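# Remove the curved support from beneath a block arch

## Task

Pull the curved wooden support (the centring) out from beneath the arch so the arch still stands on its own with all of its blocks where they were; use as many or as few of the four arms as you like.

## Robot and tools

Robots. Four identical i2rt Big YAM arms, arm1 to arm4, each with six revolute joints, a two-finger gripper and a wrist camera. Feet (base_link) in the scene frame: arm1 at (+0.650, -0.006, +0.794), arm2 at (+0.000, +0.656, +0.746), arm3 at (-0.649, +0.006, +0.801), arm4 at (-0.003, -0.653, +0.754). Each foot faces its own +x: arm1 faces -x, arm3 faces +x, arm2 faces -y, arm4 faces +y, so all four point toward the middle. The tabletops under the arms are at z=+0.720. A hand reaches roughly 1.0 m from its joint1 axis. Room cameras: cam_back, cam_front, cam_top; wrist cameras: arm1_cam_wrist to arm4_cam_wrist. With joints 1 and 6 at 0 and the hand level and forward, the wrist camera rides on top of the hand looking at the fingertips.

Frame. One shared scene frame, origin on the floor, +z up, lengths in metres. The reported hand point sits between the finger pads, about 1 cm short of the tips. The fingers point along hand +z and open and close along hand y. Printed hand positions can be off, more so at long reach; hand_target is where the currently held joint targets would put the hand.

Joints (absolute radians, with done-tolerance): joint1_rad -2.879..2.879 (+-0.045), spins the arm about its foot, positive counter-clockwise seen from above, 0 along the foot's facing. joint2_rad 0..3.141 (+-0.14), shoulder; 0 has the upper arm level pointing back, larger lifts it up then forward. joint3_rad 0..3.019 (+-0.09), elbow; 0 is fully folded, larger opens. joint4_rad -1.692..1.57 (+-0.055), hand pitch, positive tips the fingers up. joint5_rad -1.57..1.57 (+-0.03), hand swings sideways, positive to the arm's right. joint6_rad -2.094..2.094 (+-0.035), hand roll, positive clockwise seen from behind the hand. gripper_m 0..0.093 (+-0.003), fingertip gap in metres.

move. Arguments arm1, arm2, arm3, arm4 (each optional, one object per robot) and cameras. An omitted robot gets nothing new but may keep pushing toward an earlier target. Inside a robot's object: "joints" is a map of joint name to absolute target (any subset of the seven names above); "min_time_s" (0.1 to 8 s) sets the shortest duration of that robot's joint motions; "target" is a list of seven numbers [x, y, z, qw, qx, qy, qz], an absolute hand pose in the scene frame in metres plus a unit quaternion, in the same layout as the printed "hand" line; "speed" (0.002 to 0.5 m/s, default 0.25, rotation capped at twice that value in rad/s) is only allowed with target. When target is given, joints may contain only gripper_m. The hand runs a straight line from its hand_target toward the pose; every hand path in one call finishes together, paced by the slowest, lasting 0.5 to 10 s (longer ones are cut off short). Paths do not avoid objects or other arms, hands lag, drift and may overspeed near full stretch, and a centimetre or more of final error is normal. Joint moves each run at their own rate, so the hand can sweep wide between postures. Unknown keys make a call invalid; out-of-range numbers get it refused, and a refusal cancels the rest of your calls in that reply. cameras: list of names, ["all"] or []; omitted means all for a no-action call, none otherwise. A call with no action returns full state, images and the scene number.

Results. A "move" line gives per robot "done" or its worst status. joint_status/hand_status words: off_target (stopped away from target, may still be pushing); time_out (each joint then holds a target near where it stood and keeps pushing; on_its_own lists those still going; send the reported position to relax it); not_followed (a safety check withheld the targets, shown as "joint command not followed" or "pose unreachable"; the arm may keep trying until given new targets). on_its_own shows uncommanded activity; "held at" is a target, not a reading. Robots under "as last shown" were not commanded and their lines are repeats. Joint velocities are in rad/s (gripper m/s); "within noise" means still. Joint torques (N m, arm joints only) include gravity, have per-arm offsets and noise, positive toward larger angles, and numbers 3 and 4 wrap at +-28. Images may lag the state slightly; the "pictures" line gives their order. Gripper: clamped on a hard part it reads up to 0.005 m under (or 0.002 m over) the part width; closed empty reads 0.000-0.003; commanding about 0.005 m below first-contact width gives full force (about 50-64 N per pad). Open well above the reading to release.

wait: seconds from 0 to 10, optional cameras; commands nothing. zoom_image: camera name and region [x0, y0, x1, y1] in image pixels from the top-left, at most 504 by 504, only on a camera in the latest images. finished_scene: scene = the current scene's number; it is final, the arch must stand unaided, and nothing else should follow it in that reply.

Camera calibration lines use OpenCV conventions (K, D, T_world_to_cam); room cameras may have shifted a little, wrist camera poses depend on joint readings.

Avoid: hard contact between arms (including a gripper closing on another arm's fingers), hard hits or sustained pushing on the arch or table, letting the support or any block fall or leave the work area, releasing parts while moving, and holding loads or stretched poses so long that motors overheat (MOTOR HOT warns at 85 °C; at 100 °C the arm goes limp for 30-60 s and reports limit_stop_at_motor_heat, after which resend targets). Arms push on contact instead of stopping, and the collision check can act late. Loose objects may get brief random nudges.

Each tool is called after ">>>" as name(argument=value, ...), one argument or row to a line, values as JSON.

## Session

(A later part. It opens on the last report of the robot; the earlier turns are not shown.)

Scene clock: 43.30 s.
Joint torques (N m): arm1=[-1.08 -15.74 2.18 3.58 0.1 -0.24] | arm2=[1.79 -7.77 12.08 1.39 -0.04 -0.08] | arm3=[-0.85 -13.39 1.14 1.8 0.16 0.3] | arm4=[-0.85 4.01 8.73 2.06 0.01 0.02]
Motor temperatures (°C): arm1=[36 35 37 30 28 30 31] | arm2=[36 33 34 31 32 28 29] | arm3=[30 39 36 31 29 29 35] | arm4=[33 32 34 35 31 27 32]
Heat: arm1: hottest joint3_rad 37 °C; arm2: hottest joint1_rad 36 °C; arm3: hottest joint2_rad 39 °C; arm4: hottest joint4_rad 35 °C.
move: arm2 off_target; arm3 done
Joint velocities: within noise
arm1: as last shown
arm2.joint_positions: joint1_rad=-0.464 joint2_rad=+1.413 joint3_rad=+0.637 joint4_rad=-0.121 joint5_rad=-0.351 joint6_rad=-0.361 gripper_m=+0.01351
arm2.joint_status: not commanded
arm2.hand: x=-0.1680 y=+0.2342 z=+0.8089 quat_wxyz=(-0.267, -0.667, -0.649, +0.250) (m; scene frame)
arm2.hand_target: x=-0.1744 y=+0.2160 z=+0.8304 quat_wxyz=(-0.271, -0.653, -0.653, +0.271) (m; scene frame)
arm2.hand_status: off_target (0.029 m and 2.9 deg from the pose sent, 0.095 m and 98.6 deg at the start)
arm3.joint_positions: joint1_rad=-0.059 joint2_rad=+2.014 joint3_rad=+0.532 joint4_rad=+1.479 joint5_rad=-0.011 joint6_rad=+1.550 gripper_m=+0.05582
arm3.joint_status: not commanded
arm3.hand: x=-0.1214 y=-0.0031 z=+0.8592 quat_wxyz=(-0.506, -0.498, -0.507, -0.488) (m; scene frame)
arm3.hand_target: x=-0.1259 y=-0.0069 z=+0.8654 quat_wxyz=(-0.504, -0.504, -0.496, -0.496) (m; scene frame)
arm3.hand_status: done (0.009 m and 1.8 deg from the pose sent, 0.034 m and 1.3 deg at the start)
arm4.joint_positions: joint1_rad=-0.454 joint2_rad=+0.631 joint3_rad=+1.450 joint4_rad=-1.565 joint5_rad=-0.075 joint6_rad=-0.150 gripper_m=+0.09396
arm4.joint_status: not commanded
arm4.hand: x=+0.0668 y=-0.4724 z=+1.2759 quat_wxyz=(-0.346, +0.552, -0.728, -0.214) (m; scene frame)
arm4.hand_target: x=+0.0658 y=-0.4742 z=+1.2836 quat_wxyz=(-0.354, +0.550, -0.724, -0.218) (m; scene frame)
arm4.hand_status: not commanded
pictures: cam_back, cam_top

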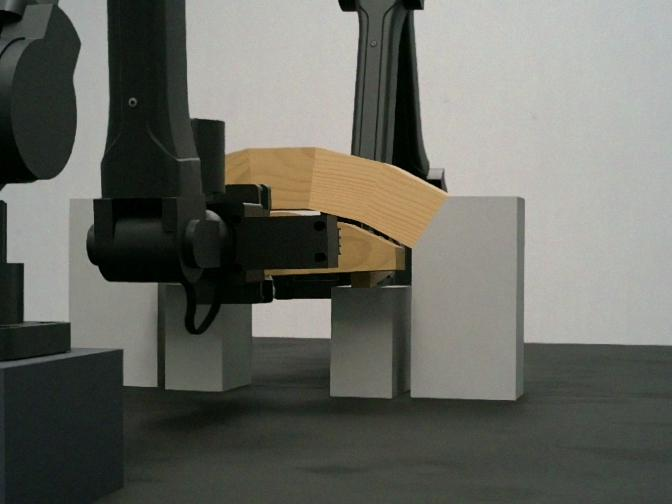

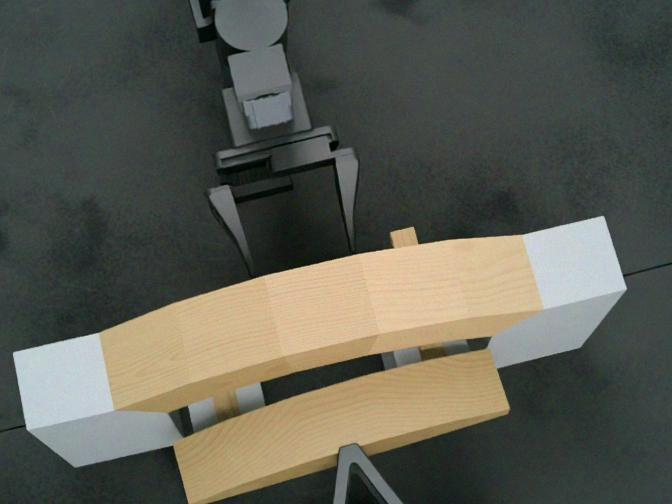

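>>> move(
  arm3={"target": [-0.155, -0.005, 0.880, 0.5044, 0.5044, 0.4956, 0.4956], "speed": 0.12},
  arm2={"target": [-0.175, 0.215, 0.785, 0.2706, 0.6533, 0.6533, -0.2706], "speed": 0.2},
  cameras=[],
)

>>> move(
  arm3={"target": [-0.23, -0.002, 0.925, 0.2477, 0.6666, 0.6623, 0.2360], "speed": 0.4},
  arm2={"target": [-0.175, 0.215, 0.763, 0.2706, 0.6533, 0.6533, -0.2706], "speed": 0.1},
  cameras=["cam_top", "cam_back", "arm2_cam_wrist"],
)

Scene clock: 45.17 s.
Joint torques (N m): arm1=[-1.08 -15.85 2.18 3.55 0.1 -0.23] | arm2=[1.73 -7 7.84 2.41 -0.03 -0.07] | arm3=[-0.5 -14.68 2.36 2.55 0.25 0.08] | arm4=[-0.97 4.01 8.62 2.09 0.02 0.03]
Motor temperatures (°C): arm1=[36 35 37 30 28 30 31] | arm2=[36 33 34 31 32 28 29] | arm3=[30 39 36 31 29 29 35] | arm4=[33 32 34 35 31 27 32]
Heat: arm1: hottest joint3_rad 37 °C; arm2: hottest joint1_rad 36 °C; arm3: hottest joint2_rad 39 °C; arm4: hottest joint4_rad 35 °C.
move: arm2 done; arm3 off_target
Joint velocities: within noise
arm1.joint_positions: joint1_rad=+0.049 joint2_rad=+2.050 joint3_rad=+0.740 joint4_rad=+1.269 joint5_rad=+0.042 joint6_rad=+0.021 gripper_m=+0.08009
arm1.joint_status: not commanded
arm1.hand: x=+0.0478 y=-0.0130 z=+0.8525 quat_wxyz=(-0.003, +0.720, -0.011, -0.694) (m; scene frame)
arm1.hand_target: x=+0.0498 y=-0.0076 z=+0.8678 quat_wxyz=(-0.011, +0.707, -0.011, -0.707) (m; scene frame)
arm1.hand_status: not commanded
arm2.joint_positions: joint1_rad=-0.464 joint2_rad=+1.510 joint3_rad=+0.637 joint4_rad=+0.011 joint5_rad=-0.351 joint6_rad=-0.362 gripper_m=+0.01351
arm2.joint_status: not commanded
arm2.hand: x=-0.1761 y=+0.2197 z=+0.7870 quat_wxyz=(-0.272, -0.660, -0.648, +0.267) (m; scene frame)
arm2.hand_target: x=-0.1749 y=+0.2151 z=+0.7851 quat_wxyz=(-0.271, -0.653, -0.653, +0.270) (m; scene frame)
arm2.hand_status: done (0.005 m and 1.0 deg from the pose sent, 0.031 m and 2.8 deg at the start)
arm3.joint_positions: joint1_rad=-0.059 joint2_rad=+1.976 joint3_rad=+0.422 joint4_rad=+1.480 joint5_rad=-0.010 joint6_rad=+1.568 gripper_m=+0.05582
arm3.joint_status: not commanded
arm3.hand: x=-0.1616 y=-0.0025 z=+0.8488 quat_wxyz=(-0.484, -0.520, -0.520, -0.474) (m; scene frame)
arm3.hand_target: x=-0.1556 y=-0.0049 z=+0.8793 quat_wxyz=(-0.504, -0.504, -0.496, -0.496) (m; scene frame)
arm3.hand_status: off_target (0.032 m and 4.7 deg from the pose sent, 0.040 m and 1.8 deg at the start)
arm4: as last shown
pictures: none
No camera images: "cameras" was empty.

Scene clock: 47.27 s.
Joint torques (N m): arm1=[-1.08 -15.91 2.19 3.59 0.09 -0.24] | arm2=[2.02 -7.3 5.96 2.43 -0.03 -0.09] | arm3=[-0.15 -6.65 16.51 1.05 0.37 -0.05] | arm4=[-0.5 3.66 8.54 2.15 -0.01 0.03]
Motor temperatures (°C): arm1=[36 35 37 30 28 30 31] | arm2=[36 33 34 31 32 28 29] | arm3=[30 39 36 31 29 29 35] | arm4=[33 32 34 35 31 27 32]
Heat: arm1: hottest joint3_rad 37 °C; arm2: hottest joint1_rad 36 °C; arm3: hottest joint2_rad 39 °C; arm4: hottest joint4_rad 35 °C.
move: arm2 off_target; arm3 off_target
Joint velocities: within noise
arm1, arm4: as last shown
arm2.joint_positions: joint1_rad=-0.464 joint2_rad=+1.567 joint3_rad=+0.637 joint4_rad=+0.089 joint5_rad=-0.351 joint6_rad=-0.362 gripper_m=+0.01351
arm2.joint_status: not commanded
arm2.hand: x=-0.1802 y=+0.2124 z=+0.7734 quat_wxyz=(-0.274, -0.656, -0.647, +0.275) (m; scene frame)
arm2.hand_target: x=-0.1750 y=+0.2152 z=+0.7633 quat_wxyz=(-0.271, -0.653, -0.653, +0.270) (m; scene frame)
arm2.hand_status: off_target (0.012 m and 1.0 deg from the pose sent, 0.024 m and 1.0 deg at the start)
arm3.joint_positions: joint1_rad=-0.059 joint2_rad=+1.133 joint3_rad=+0.537 joint4_rad=-0.366 joint5_rad=-0.003 joint6_rad=+1.568 gripper_m=+0.05582
arm3.joint_status: not commanded
arm3.hand: x=-0.2679 y=-0.0013 z=+0.8825 quat_wxyz=(-0.213, -0.680, -0.671, -0.206) (m; scene frame)
arm3.hand_target: x=-0.2340 y=-0.0018 z=+0.9264 quat_wxyz=(-0.248, -0.667, -0.662, -0.236) (m; scene frame)
arm3.hand_status: off_target (0.057 m and 5.6 deg from the pose sent, 0.102 m and 45.3 deg at the start)
pictures: arm2_cam_wrist, cam_back, cam_top
camera_calibration:
arm2_cam_wrist: T_world_to_cam=[[-0.999878, 0.0144154, 0.00597542, -0.18841], [0.0130801, 0.983055, -0.182844, -0.0599881], [-0.00850993, -0.182744, -0.983124, 0.923711], [0, 0, 0, 1]] pos_world=[-0.179742, 0.23049, 0.898279]

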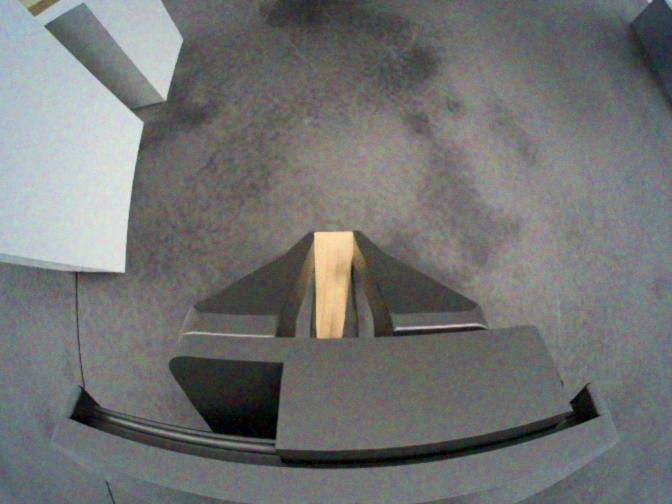

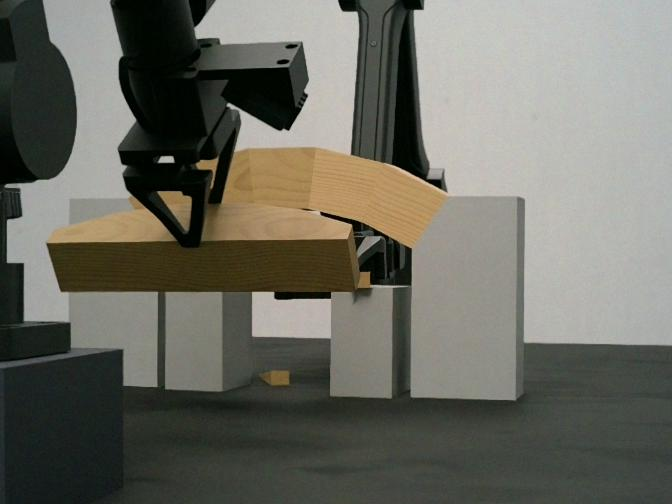

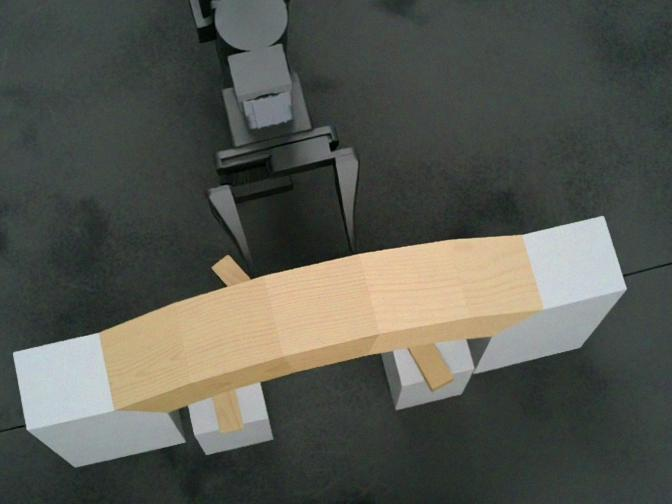

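>>> move(
  arm3={"target": [-0.25, -0.002, 0.865, 0.0062, 0.7071, 0.7071, -0.0062], "speed": 0.35},
  arm2={"target": [-0.175, 0.215, 0.745, 0.2706, 0.6533, 0.6533, -0.2706], "speed": 0.04},
  cameras=["cam_back", "arm2_cam_wrist", "cam_front"],
)

Scene clock: 49.43 s.
Joint torques (N m): arm1=[-1.03 -15.74 2.18 3.58 0.1 -0.23] | arm2=[1.79 -6.42 5.26 2.48 -0.03 -0.1] | arm3=[0.26 -10.4 13.98 -0.68 0.4 -0.02] | arm4=[-1.49 3.96 8.65 2.13 -0.01 0.01]
Motor temperatures (°C): arm1=[36 35 37 30 28 30 31] | arm2=[36 33 34 31 32 28 29] | arm3=[30 39 37 31 29 29 35] | arm4=[33 32 35 35 31 27 32]
Heat: arm1: hottest joint3_rad 37 °C; arm2: hottest joint1_rad 36 °C; arm3: hottest joint2_rad 39 °C; arm4: hottest joint3_rad 35 °C.
move: arm2 off_target; arm3 off_target
Joint velocities: within noise
arm1, arm4: as last shown
arm2.joint_positions: joint1_rad=-0.464 joint2_rad=+1.606 joint3_rad=+0.632 joint4_rad=+0.152 joint5_rad=-0.351 joint6_rad=-0.363 gripper_m=+0.01351
arm2.joint_status: not commanded
arm2.hand: x=-0.1822 y=+0.2087 z=+0.7637 quat_wxyz=(-0.276, -0.652, -0.646, +0.284) (m; scene frame)
arm2.hand_target: x=-0.1748 y=+0.2157 z=+0.7456 quat_wxyz=(-0.271, -0.653, -0.653, +0.270) (m; scene frame)
arm2.hand_status: off_target (0.021 m and 1.8 deg from the pose sent, 0.029 m and 1.0 deg at the start)
arm3.joint_positions: joint1_rad=-0.059 joint2_rad=+1.515 joint3_rad=+0.903 joint4_rad=-1.009 joint5_rad=+0.007 joint6_rad=+1.566 gripper_m=+0.05582
arm3.joint_status: not commanded
arm3.hand: x=-0.2802 y=-0.0031 z=+0.8438 quat_wxyz=(+0.016, -0.712, -0.701, +0.025) (m; scene frame)
arm3.hand_target: x=-0.2516 y=-0.0018 z=+0.8656 quat_wxyz=(-0.006, -0.707, -0.707, +0.006) (m; scene frame)
arm3.hand_status: off_target (0.037 m and 3.4 deg from the pose sent, 0.025 m and 34.5 deg at the start)
pictures: arm2_cam_wrist, cam_back, cam_front
camera_calibration:
arm2_cam_wrist: T_world_to_cam=[[-0.999781, 0.0143843, 0.0152285, -0.197414], [0.0110674, 0.979933, -0.199018, -0.045527], [-0.0177856, -0.198806, -0.979877, 0.912697], [0, 0, 0, 1]] pos_world=[-0.180634, 0.228903, 0.888276]

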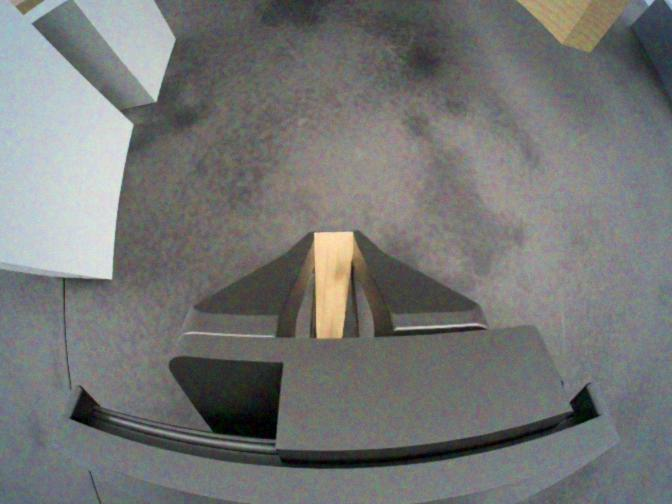

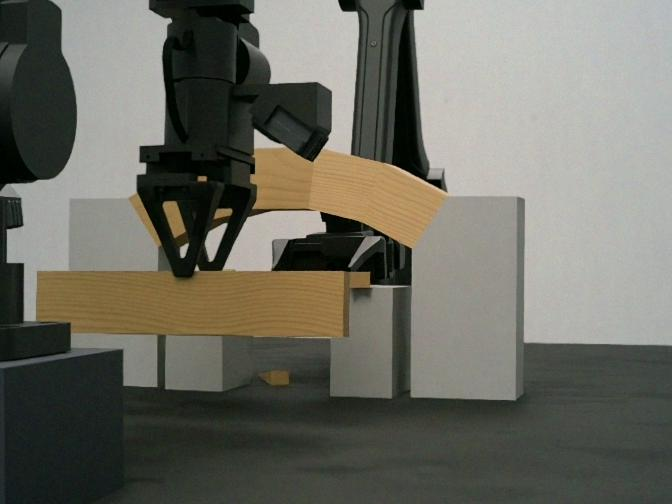

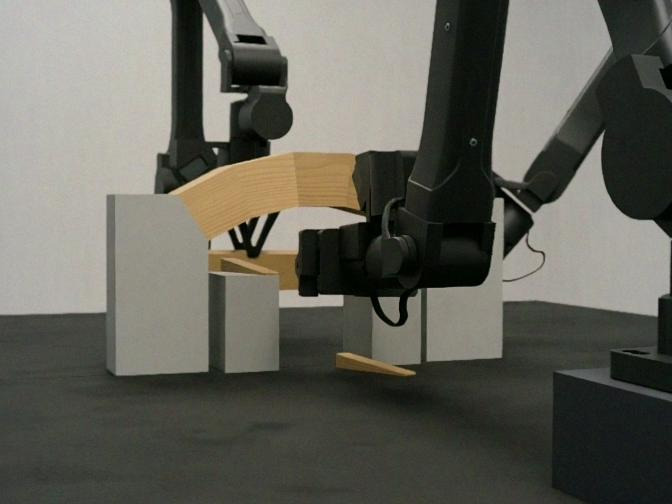

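>>> move(
  arm3={"target": [-0.24, -0.002, 0.805, 0.0062, 0.7071, 0.7071, -0.0062], "speed": 0.12},
  arm2={"target": [-0.175, 0.213, 0.732, 0.2706, 0.6533, 0.6533, -0.2706], "speed": 0.04},
  cameras=["cam_back", "arm2_cam_wrist"],
)

Scene clock: 51.03 s.
Joint torques (N m): arm1=[-1.03 -15.91 2.17 3.58 0.1 -0.23] | arm2=[1.79 -6.36 4.96 2.45 0.04 -0.08] | arm3=[0.32 -11.87 9.94 0.05 0.39 0] | arm4=[-0.62 3.72 8.55 1.98 0.03 0.03]
Motor temperatures (°C): arm1=[36 35 37 30 28 30 31] | arm2=[36 33 34 31 32 28 29] | arm3=[30 39 38 31 29 29 35] | arm4=[33 32 35 35 31 27 32]
Heat: arm1: hottest joint3_rad 37 °C; arm2: hottest joint1_rad 36 °C; arm3: hottest joint2_rad 39 °C; arm4: hottest joint3_rad 35 °C.
move: arm2 off_target; arm3 off_target
Joint velocities: within noise
arm1, arm4: as last shown
arm2.joint_positions: joint1_rad=-0.461 joint2_rad=+1.641 joint3_rad=+0.632 joint4_rad=+0.196 joint5_rad=-0.351 joint6_rad=-0.363 gripper_m=+0.01351
arm2.joint_status: not commanded
arm2.hand: x=-0.1826 y=+0.2050 z=+0.7548 quat_wxyz=(-0.278, -0.649, -0.647, +0.288) (m; scene frame)
arm2.hand_target: x=-0.1747 y=+0.2140 z=+0.7329 quat_wxyz=(-0.271, -0.653, -0.653, +0.270) (m; scene frame)
arm2.hand_status: off_target (0.025 m and 2.3 deg from the pose sent, 0.033 m and 1.9 deg at the start)
arm3.joint_positions: joint1_rad=-0.059 joint2_rad=+1.645 joint3_rad=+0.903 joint4_rad=-0.866 joint5_rad=+0.007 joint6_rad=+1.566 gripper_m=+0.05582
arm3.joint_status: not commanded
arm3.hand: x=-0.2593 y=-0.0039 z=+0.7953 quat_wxyz=(+0.011, -0.712, -0.701, +0.021) (m; scene frame)
arm3.hand_target: x=-0.2406 y=-0.0019 z=+0.8053 quat_wxyz=(-0.006, -0.707, -0.707, +0.006) (m; scene frame)
arm3.hand_status: off_target (0.022 m and 2.7 deg from the pose sent, 0.056 m and 3.4 deg at the start)
pictures: arm2_cam_wrist, cam_back
camera_calibration:
arm2_cam_wrist: T_world_to_cam=[[-0.999738, 0.0114672, 0.0197923, -0.20038], [0.00711887, 0.978272, -0.207203, -0.0378223], [-0.0217383, -0.207008, -0.978098, 0.902922], [0, 0, 0, 1]] pos_world=[-0.18043, 0.22621, 0.879275]

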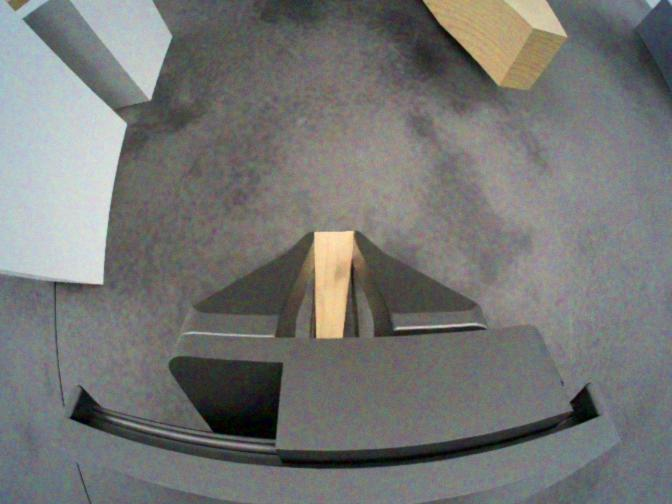

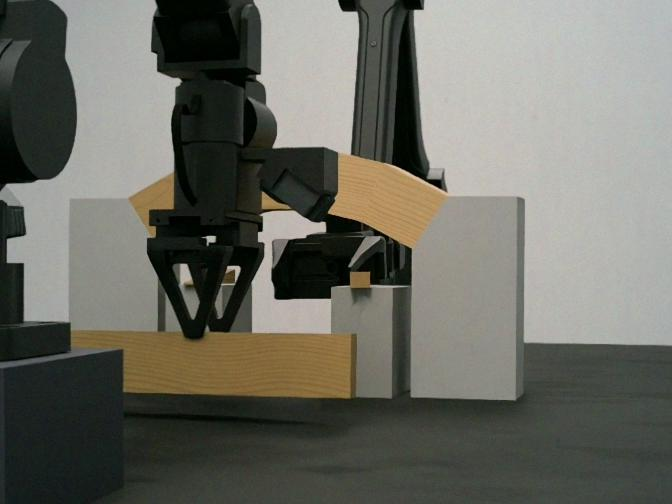

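>>> move(
  arm3={"target": [-0.24, -0.002, 0.774, 0.0062, 0.7071, 0.7071, -0.0062], "speed": 0.05},
  arm2={"target": [-0.175, 0.213, 0.712, 0.2706, 0.6533, 0.6533, -0.2706], "speed": 0.05},
  cameras=["cam_back", "arm2_cam_wrist", "arm3_cam_wrist"],
)

Scene clock: 52.50 s.
Joint torques (N m): arm1=[-1.08 -15.85 2.19 3.58 0.09 -0.23] | arm2=[1.44 -5.48 4.34 2.11 0.06 -0.07] | arm3=[0.38 -11.4 7.53 0.32 0.33 -0.01] | arm4=[-0.79 3.78 8.65 2.03 0.01 0.04]
Motor temperatures (°C): arm1=[36 35 37 30 28 30 31] | arm2=[36 33 34 31 32 28 30] | arm3=[30 39 38 31 29 29 35] | arm4=[33 32 35 35 31 27 32]
Heat: arm1: hottest joint3_rad 37 °C; arm2: hottest joint1_rad 36 °C; arm3: hottest joint2_rad 39 °C; arm4: hottest joint3_rad 35 °C.
move: arm2 off_target; arm3 done
Joint velocities: within noise
arm1, arm4: as last shown
arm2.joint_positions: joint1_rad=-0.458 joint2_rad=+1.689 joint3_rad=+0.627 joint4_rad=+0.274 joint5_rad=-0.352 joint6_rad=-0.363 gripper_m=+0.01351
arm2.joint_status: not commanded
arm2.hand: x=-0.1835 y=+0.2002 z=+0.7440 quat_wxyz=(-0.282, -0.643, -0.646, +0.298) (m; scene frame)
arm2.hand_target: x=-0.1744 y=+0.2144 z=+0.7140 quat_wxyz=(-0.271, -0.653, -0.653, +0.270) (m; scene frame)
arm2.hand_status: off_target (0.036 m and 3.7 deg from the pose sent, 0.044 m and 2.3 deg at the start)
arm3.joint_positions: joint1_rad=-0.059 joint2_rad=+1.697 joint3_rad=+0.903 joint4_rad=-0.783 joint5_rad=+0.008 joint6_rad=+1.566 gripper_m=+0.05582
arm3.joint_status: not commanded
arm3.hand: x=-0.2463 y=-0.0045 z=+0.7753 quat_wxyz=(-0.001, -0.712, -0.702, +0.010) (m; scene frame)
arm3.hand_target: x=-0.2401 y=-0.0019 z=+0.7741 quat_wxyz=(-0.006, -0.707, -0.707, +0.006) (m; scene frame)
arm3.hand_status: done (0.007 m and 1.2 deg from the pose sent, 0.029 m and 2.7 deg at the start)
pictures: arm2_cam_wrist, arm3_cam_wrist, cam_back
camera_calibration:
arm2_cam_wrist: T_world_to_cam=[[-0.999469, 0.00842662, 0.0314689, -0.209025], [0.000986421, 0.973353, -0.229311, -0.0189671], [-0.0325627, -0.229158, -0.972844, 0.889806], [0, 0, 0, 1]] pos_world=[-0.179921, 0.22413, 0.867871]
arm3_cam_wrist: T_world_to_cam=[[-0.999801, 0.0199327, -0.000767367, -0.244657], [0.0155257, 0.801754, 0.597453, -0.453912], [0.0125241, 0.597322, -0.801904, 0.755281], [0, 0, 0, 1]] pos_world=[-0.24702, -0.0823432, 0.876666]

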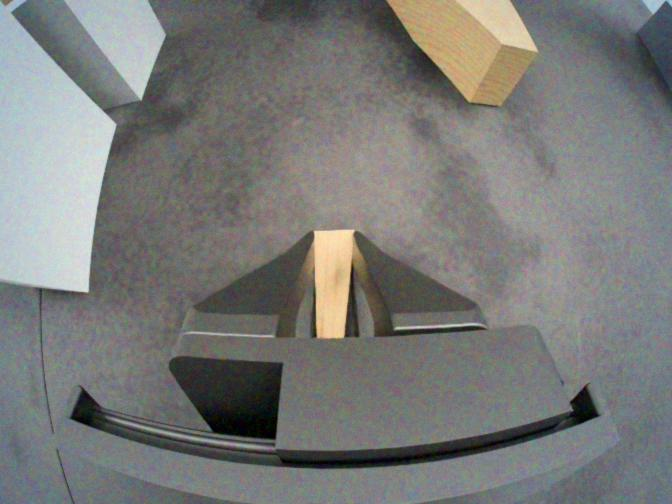

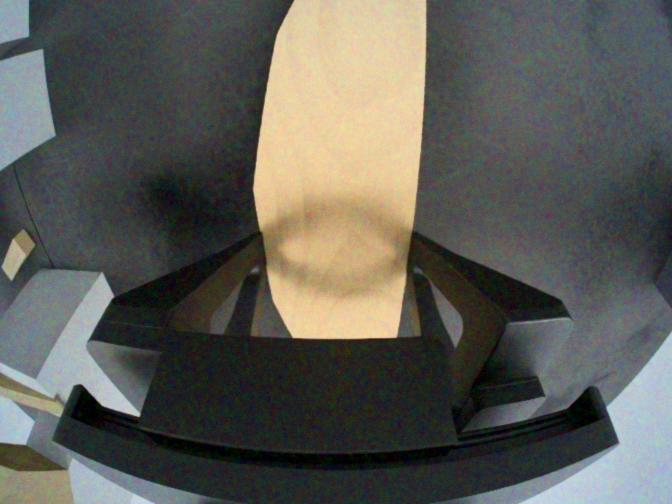

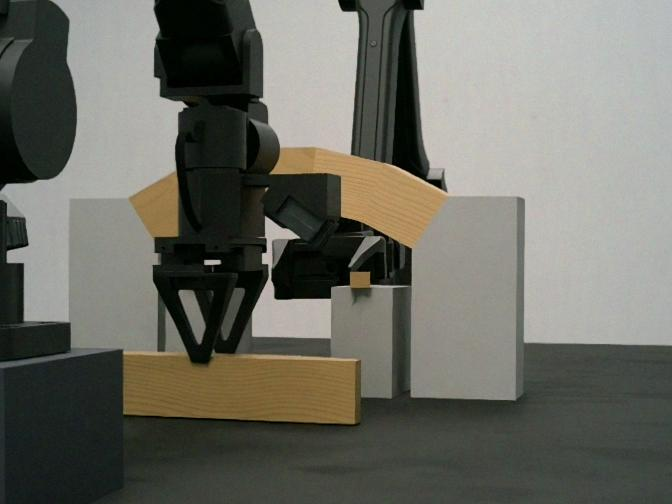

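>>> move(
  arm3={"target": [-0.24, -0.002, 0.760, 0.0062, 0.7071, 0.7071, -0.0062], "speed": 0.03},
  arm2={"target": [-0.181, 0.206, 0.733, 0.282, 0.643, 0.646, -0.298], "speed": 0.05, "joints": {"gripper_m": 0.03}},
  cameras=["cam_back", "arm2_cam_wrist"],
)

Scene clock: 53.87 s.
Joint torques (N m): arm1=[-1.08 -15.85 2.22 3.58 0.11 -0.23] | arm2=[1.03 -8.23 4.89 2.51 -0.24 -0.01] | arm3=[0.38 -9.47 6.64 0.94 0.33 0] | arm4=[-0.97 4.07 8.66 2.09 -0.03 0.06]
Motor temperatures (°C): arm1=[36 35 37 30 28 30 31] | arm2=[36 33 34 31 32 28 29] | arm3=[30 39 38 31 29 29 35] | arm4=[33 32 35 35 31 27 32]
Heat: arm1: hottest joint3_rad 37 °C; arm2: hottest joint1_rad 36 °C; arm3: hottest joint2_rad 39 °C; arm4: hottest joint3_rad 35 °C.
move: arm2 done; arm3 off_target
Joint velocities: within noise
arm1, arm4: as last shown
arm2.joint_positions: joint1_rad=-0.458 joint2_rad=+1.700 joint3_rad=+0.619 joint4_rad=+0.302 joint5_rad=-0.352 joint6_rad=-0.362 gripper_m=+0.02990
arm2.joint_status: all done
arm2.hand: x=-0.1829 y=+0.2012 z=+0.7401 quat_wxyz=(-0.283, -0.642, -0.646, +0.301) (m; scene frame)
arm2.hand_target: x=-0.1810 y=+0.2060 z=+0.7332 quat_wxyz=(-0.282, -0.643, -0.646, +0.298) (m; scene frame)
arm2.hand_status: done (0.009 m and 0.4 deg from the pose sent, 0.013 m and 0.0 deg at the start)
arm3.joint_positions: joint1_rad=-0.059 joint2_rad=+1.702 joint3_rad=+0.903 joint4_rad=-0.758 joint5_rad=+0.008 joint6_rad=+1.565 gripper_m=+0.05582
arm3.joint_status: not commanded
arm3.hand: x=-0.2408 y=-0.0046 z=+0.7736 quat_wxyz=(-0.008, -0.712, -0.702, +0.003) (m; scene frame)
arm3.hand_target: x=-0.2406 y=-0.0020 z=+0.7604 quat_wxyz=(-0.006, -0.707, -0.707, +0.006) (m; scene frame)
arm3.hand_status: off_target (0.014 m and 1.0 deg from the pose sent, 0.017 m and 1.2 deg at the start)
pictures: arm2_cam_wrist, cam_back
camera_calibration:
arm2_cam_wrist: T_world_to_cam=[[-0.999349, 0.00921061, 0.0348725, -0.211009], [0.00074605, 0.971916, -0.235325, -0.0162624], [-0.0360607, -0.235146, -0.971291, 0.885768], [0, 0, 0, 1]] pos_world=[-0.178918, 0.226034, 0.86387]

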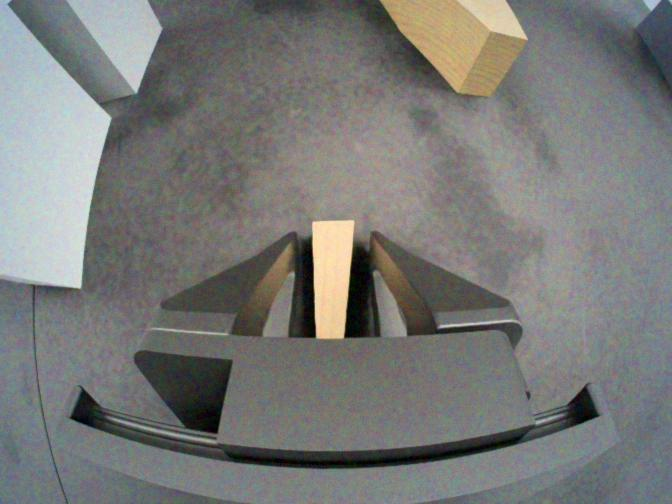

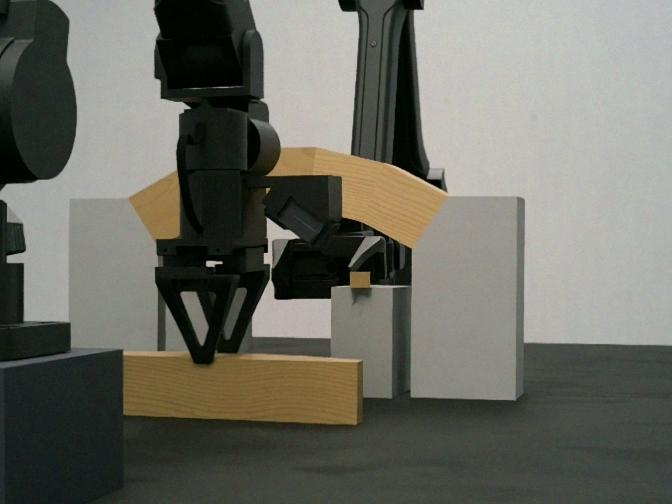

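>>> move(
  arm3={"joints": {"gripper_m": 0.075}},
  cameras=["cam_back", "cam_front"],
)

Scene clock: 55.03 s.
Joint torques (N m): arm1=[-1.14 -15.74 2.17 3.59 0.09 -0.23] | arm2=[0.85 -8.23 4.83 2.5 -0.24 0] | arm3=[0.44 -11.22 6.46 0.28 0.34 0] | arm4=[-1.08 4.01 8.55 2.1 -0.02 0.03]
Motor temperatures (°C): arm1=[36 35 37 30 28 30 31] | arm2=[36 33 34 31 32 28 29] | arm3=[30 39 38 31 29 29 35] | arm4=[33 32 35 35 31 27 32]
Heat: arm1: hottest joint3_rad 37 °C; arm2: hottest joint1_rad 36 °C; arm3: hottest joint2_rad 39 °C; arm4: hottest joint3_rad 35 °C.
move: arm3 done
Joint velocities: within noise
arm1, arm2, arm4: as last shown
arm2.hand_target: x=-0.1810 y=+0.2060 z=+0.7331 quat_wxyz=(-0.282, -0.643, -0.646, +0.298) (m; scene frame)
arm3.joint_positions: joint1_rad=-0.059 joint2_rad=+1.722 joint3_rad=+0.903 joint4_rad=-0.742 joint5_rad=+0.008 joint6_rad=+1.565 gripper_m=+0.07491
arm3.joint_status: all done
arm3.hand: x=-0.2402 y=-0.0047 z=+0.7659 quat_wxyz=(-0.006, -0.712, -0.702, +0.004) (m; scene frame)
arm3.hand_target: x=-0.2406 y=-0.0020 z=+0.7604 quat_wxyz=(-0.006, -0.707, -0.707, +0.006) (m; scene frame)
arm3.hand_status: not commanded
pictures: cam_back, cam_front

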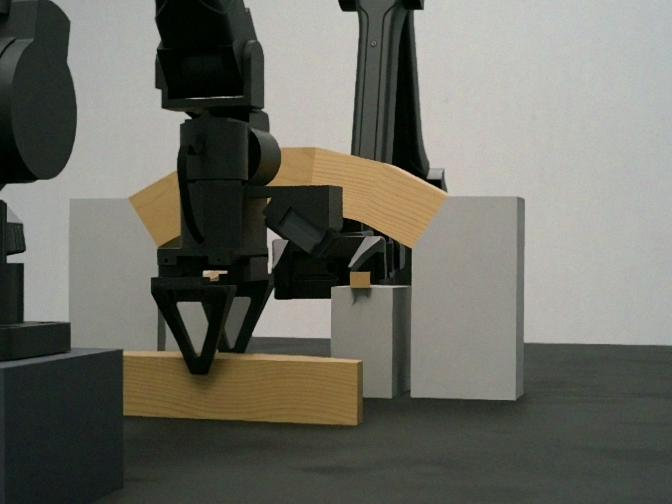

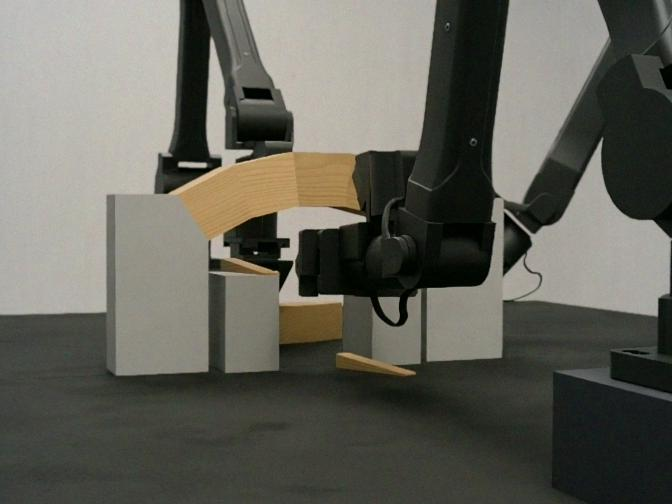

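>>> move(
  arm3={"target": [-0.243, -0.004, 0.86, 0.0062, 0.7071, 0.7071, -0.0062], "speed": 0.15},
  cameras=["cam_back", "cam_front"],
)

Scene clock: 56.67 s.
Joint torques (N m): arm1=[-1.03 -15.85 2.18 3.58 0.1 -0.23] | arm2=[0.97 -8.29 4.81 2.51 -0.26 -0.01] | arm3=[-0.21 -12.4 12.03 -0.87 0.34 -0.03] | arm4=[-0.91 4.13 8.66 2.15 0 0.07]
Motor temperatures (°C): arm1=[36 35 37 30 28 30 31] | arm2=[36 33 34 31 32 28 29] | arm3=[30 39 38 31 29 29 35] | arm4=[33 32 35 35 31 27 32]
Heat: arm1: hottest joint3_rad 37 °C; arm2: hottest joint1_rad 36 °C; arm3: hottest joint2_rad 39 °C; arm4: hottest joint3_rad 35 °C.
move: arm3 off_target
Joint velocities: within noise
arm1, arm2: as last shown
arm3.joint_positions: joint1_rad=-0.059 joint2_rad=+1.556 joint3_rad=+0.940 joint4_rad=-0.999 joint5_rad=+0.008 joint6_rad=+1.562 gripper_m=+0.07495
arm3.joint_status: not commanded
arm3.hand: x=-0.2641 y=-0.0037 z=+0.8399 quat_wxyz=(+0.013, -0.711, -0.703, +0.024) (m; scene frame)
arm3.hand_target: x=-0.2439 y=-0.0039 z=+0.8602 quat_wxyz=(-0.006, -0.707, -0.707, +0.006) (m; scene frame)
arm3.hand_status: off_target (0.029 m and 3.1 deg from the pose sent, 0.094 m and 0.9 deg at the start)
arm4.joint_positions: joint1_rad=-0.454 joint2_rad=+0.631 joint3_rad=+1.450 joint4_rad=-1.565 joint5_rad=-0.075 joint6_rad=-0.150 gripper_m=+0.09396
arm4.joint_status: not commanded
arm4.hand: x=+0.0668 y=-0.4724 z=+1.2759 quat_wxyz=(-0.346, +0.552, -0.728, -0.214) (m; scene frame)
arm4.hand_target: x=+0.0658 y=-0.4742 z=+1.2836 quat_wxyz=(-0.354, +0.550, -0.724, -0.218) (m; scene frame)
arm4.hand_status: not commanded
pictures: cam_back, cam_front

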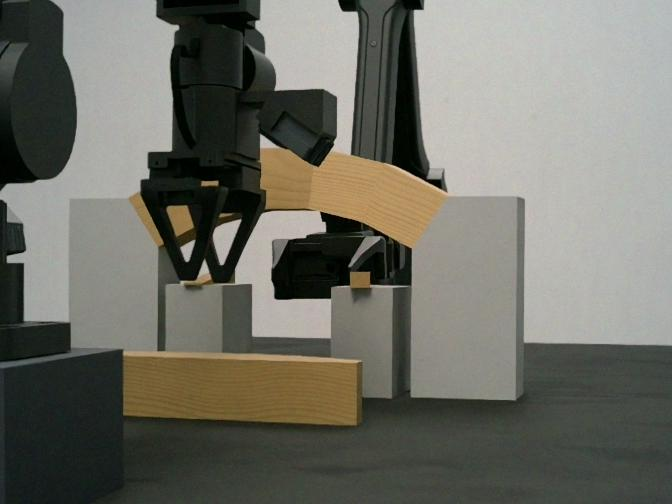

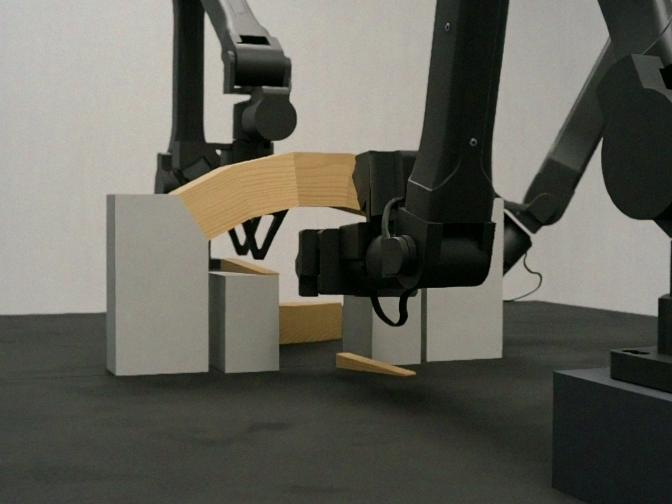

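>>> finished_scene(
  scene=2,
)

The scene is finished: the task was done.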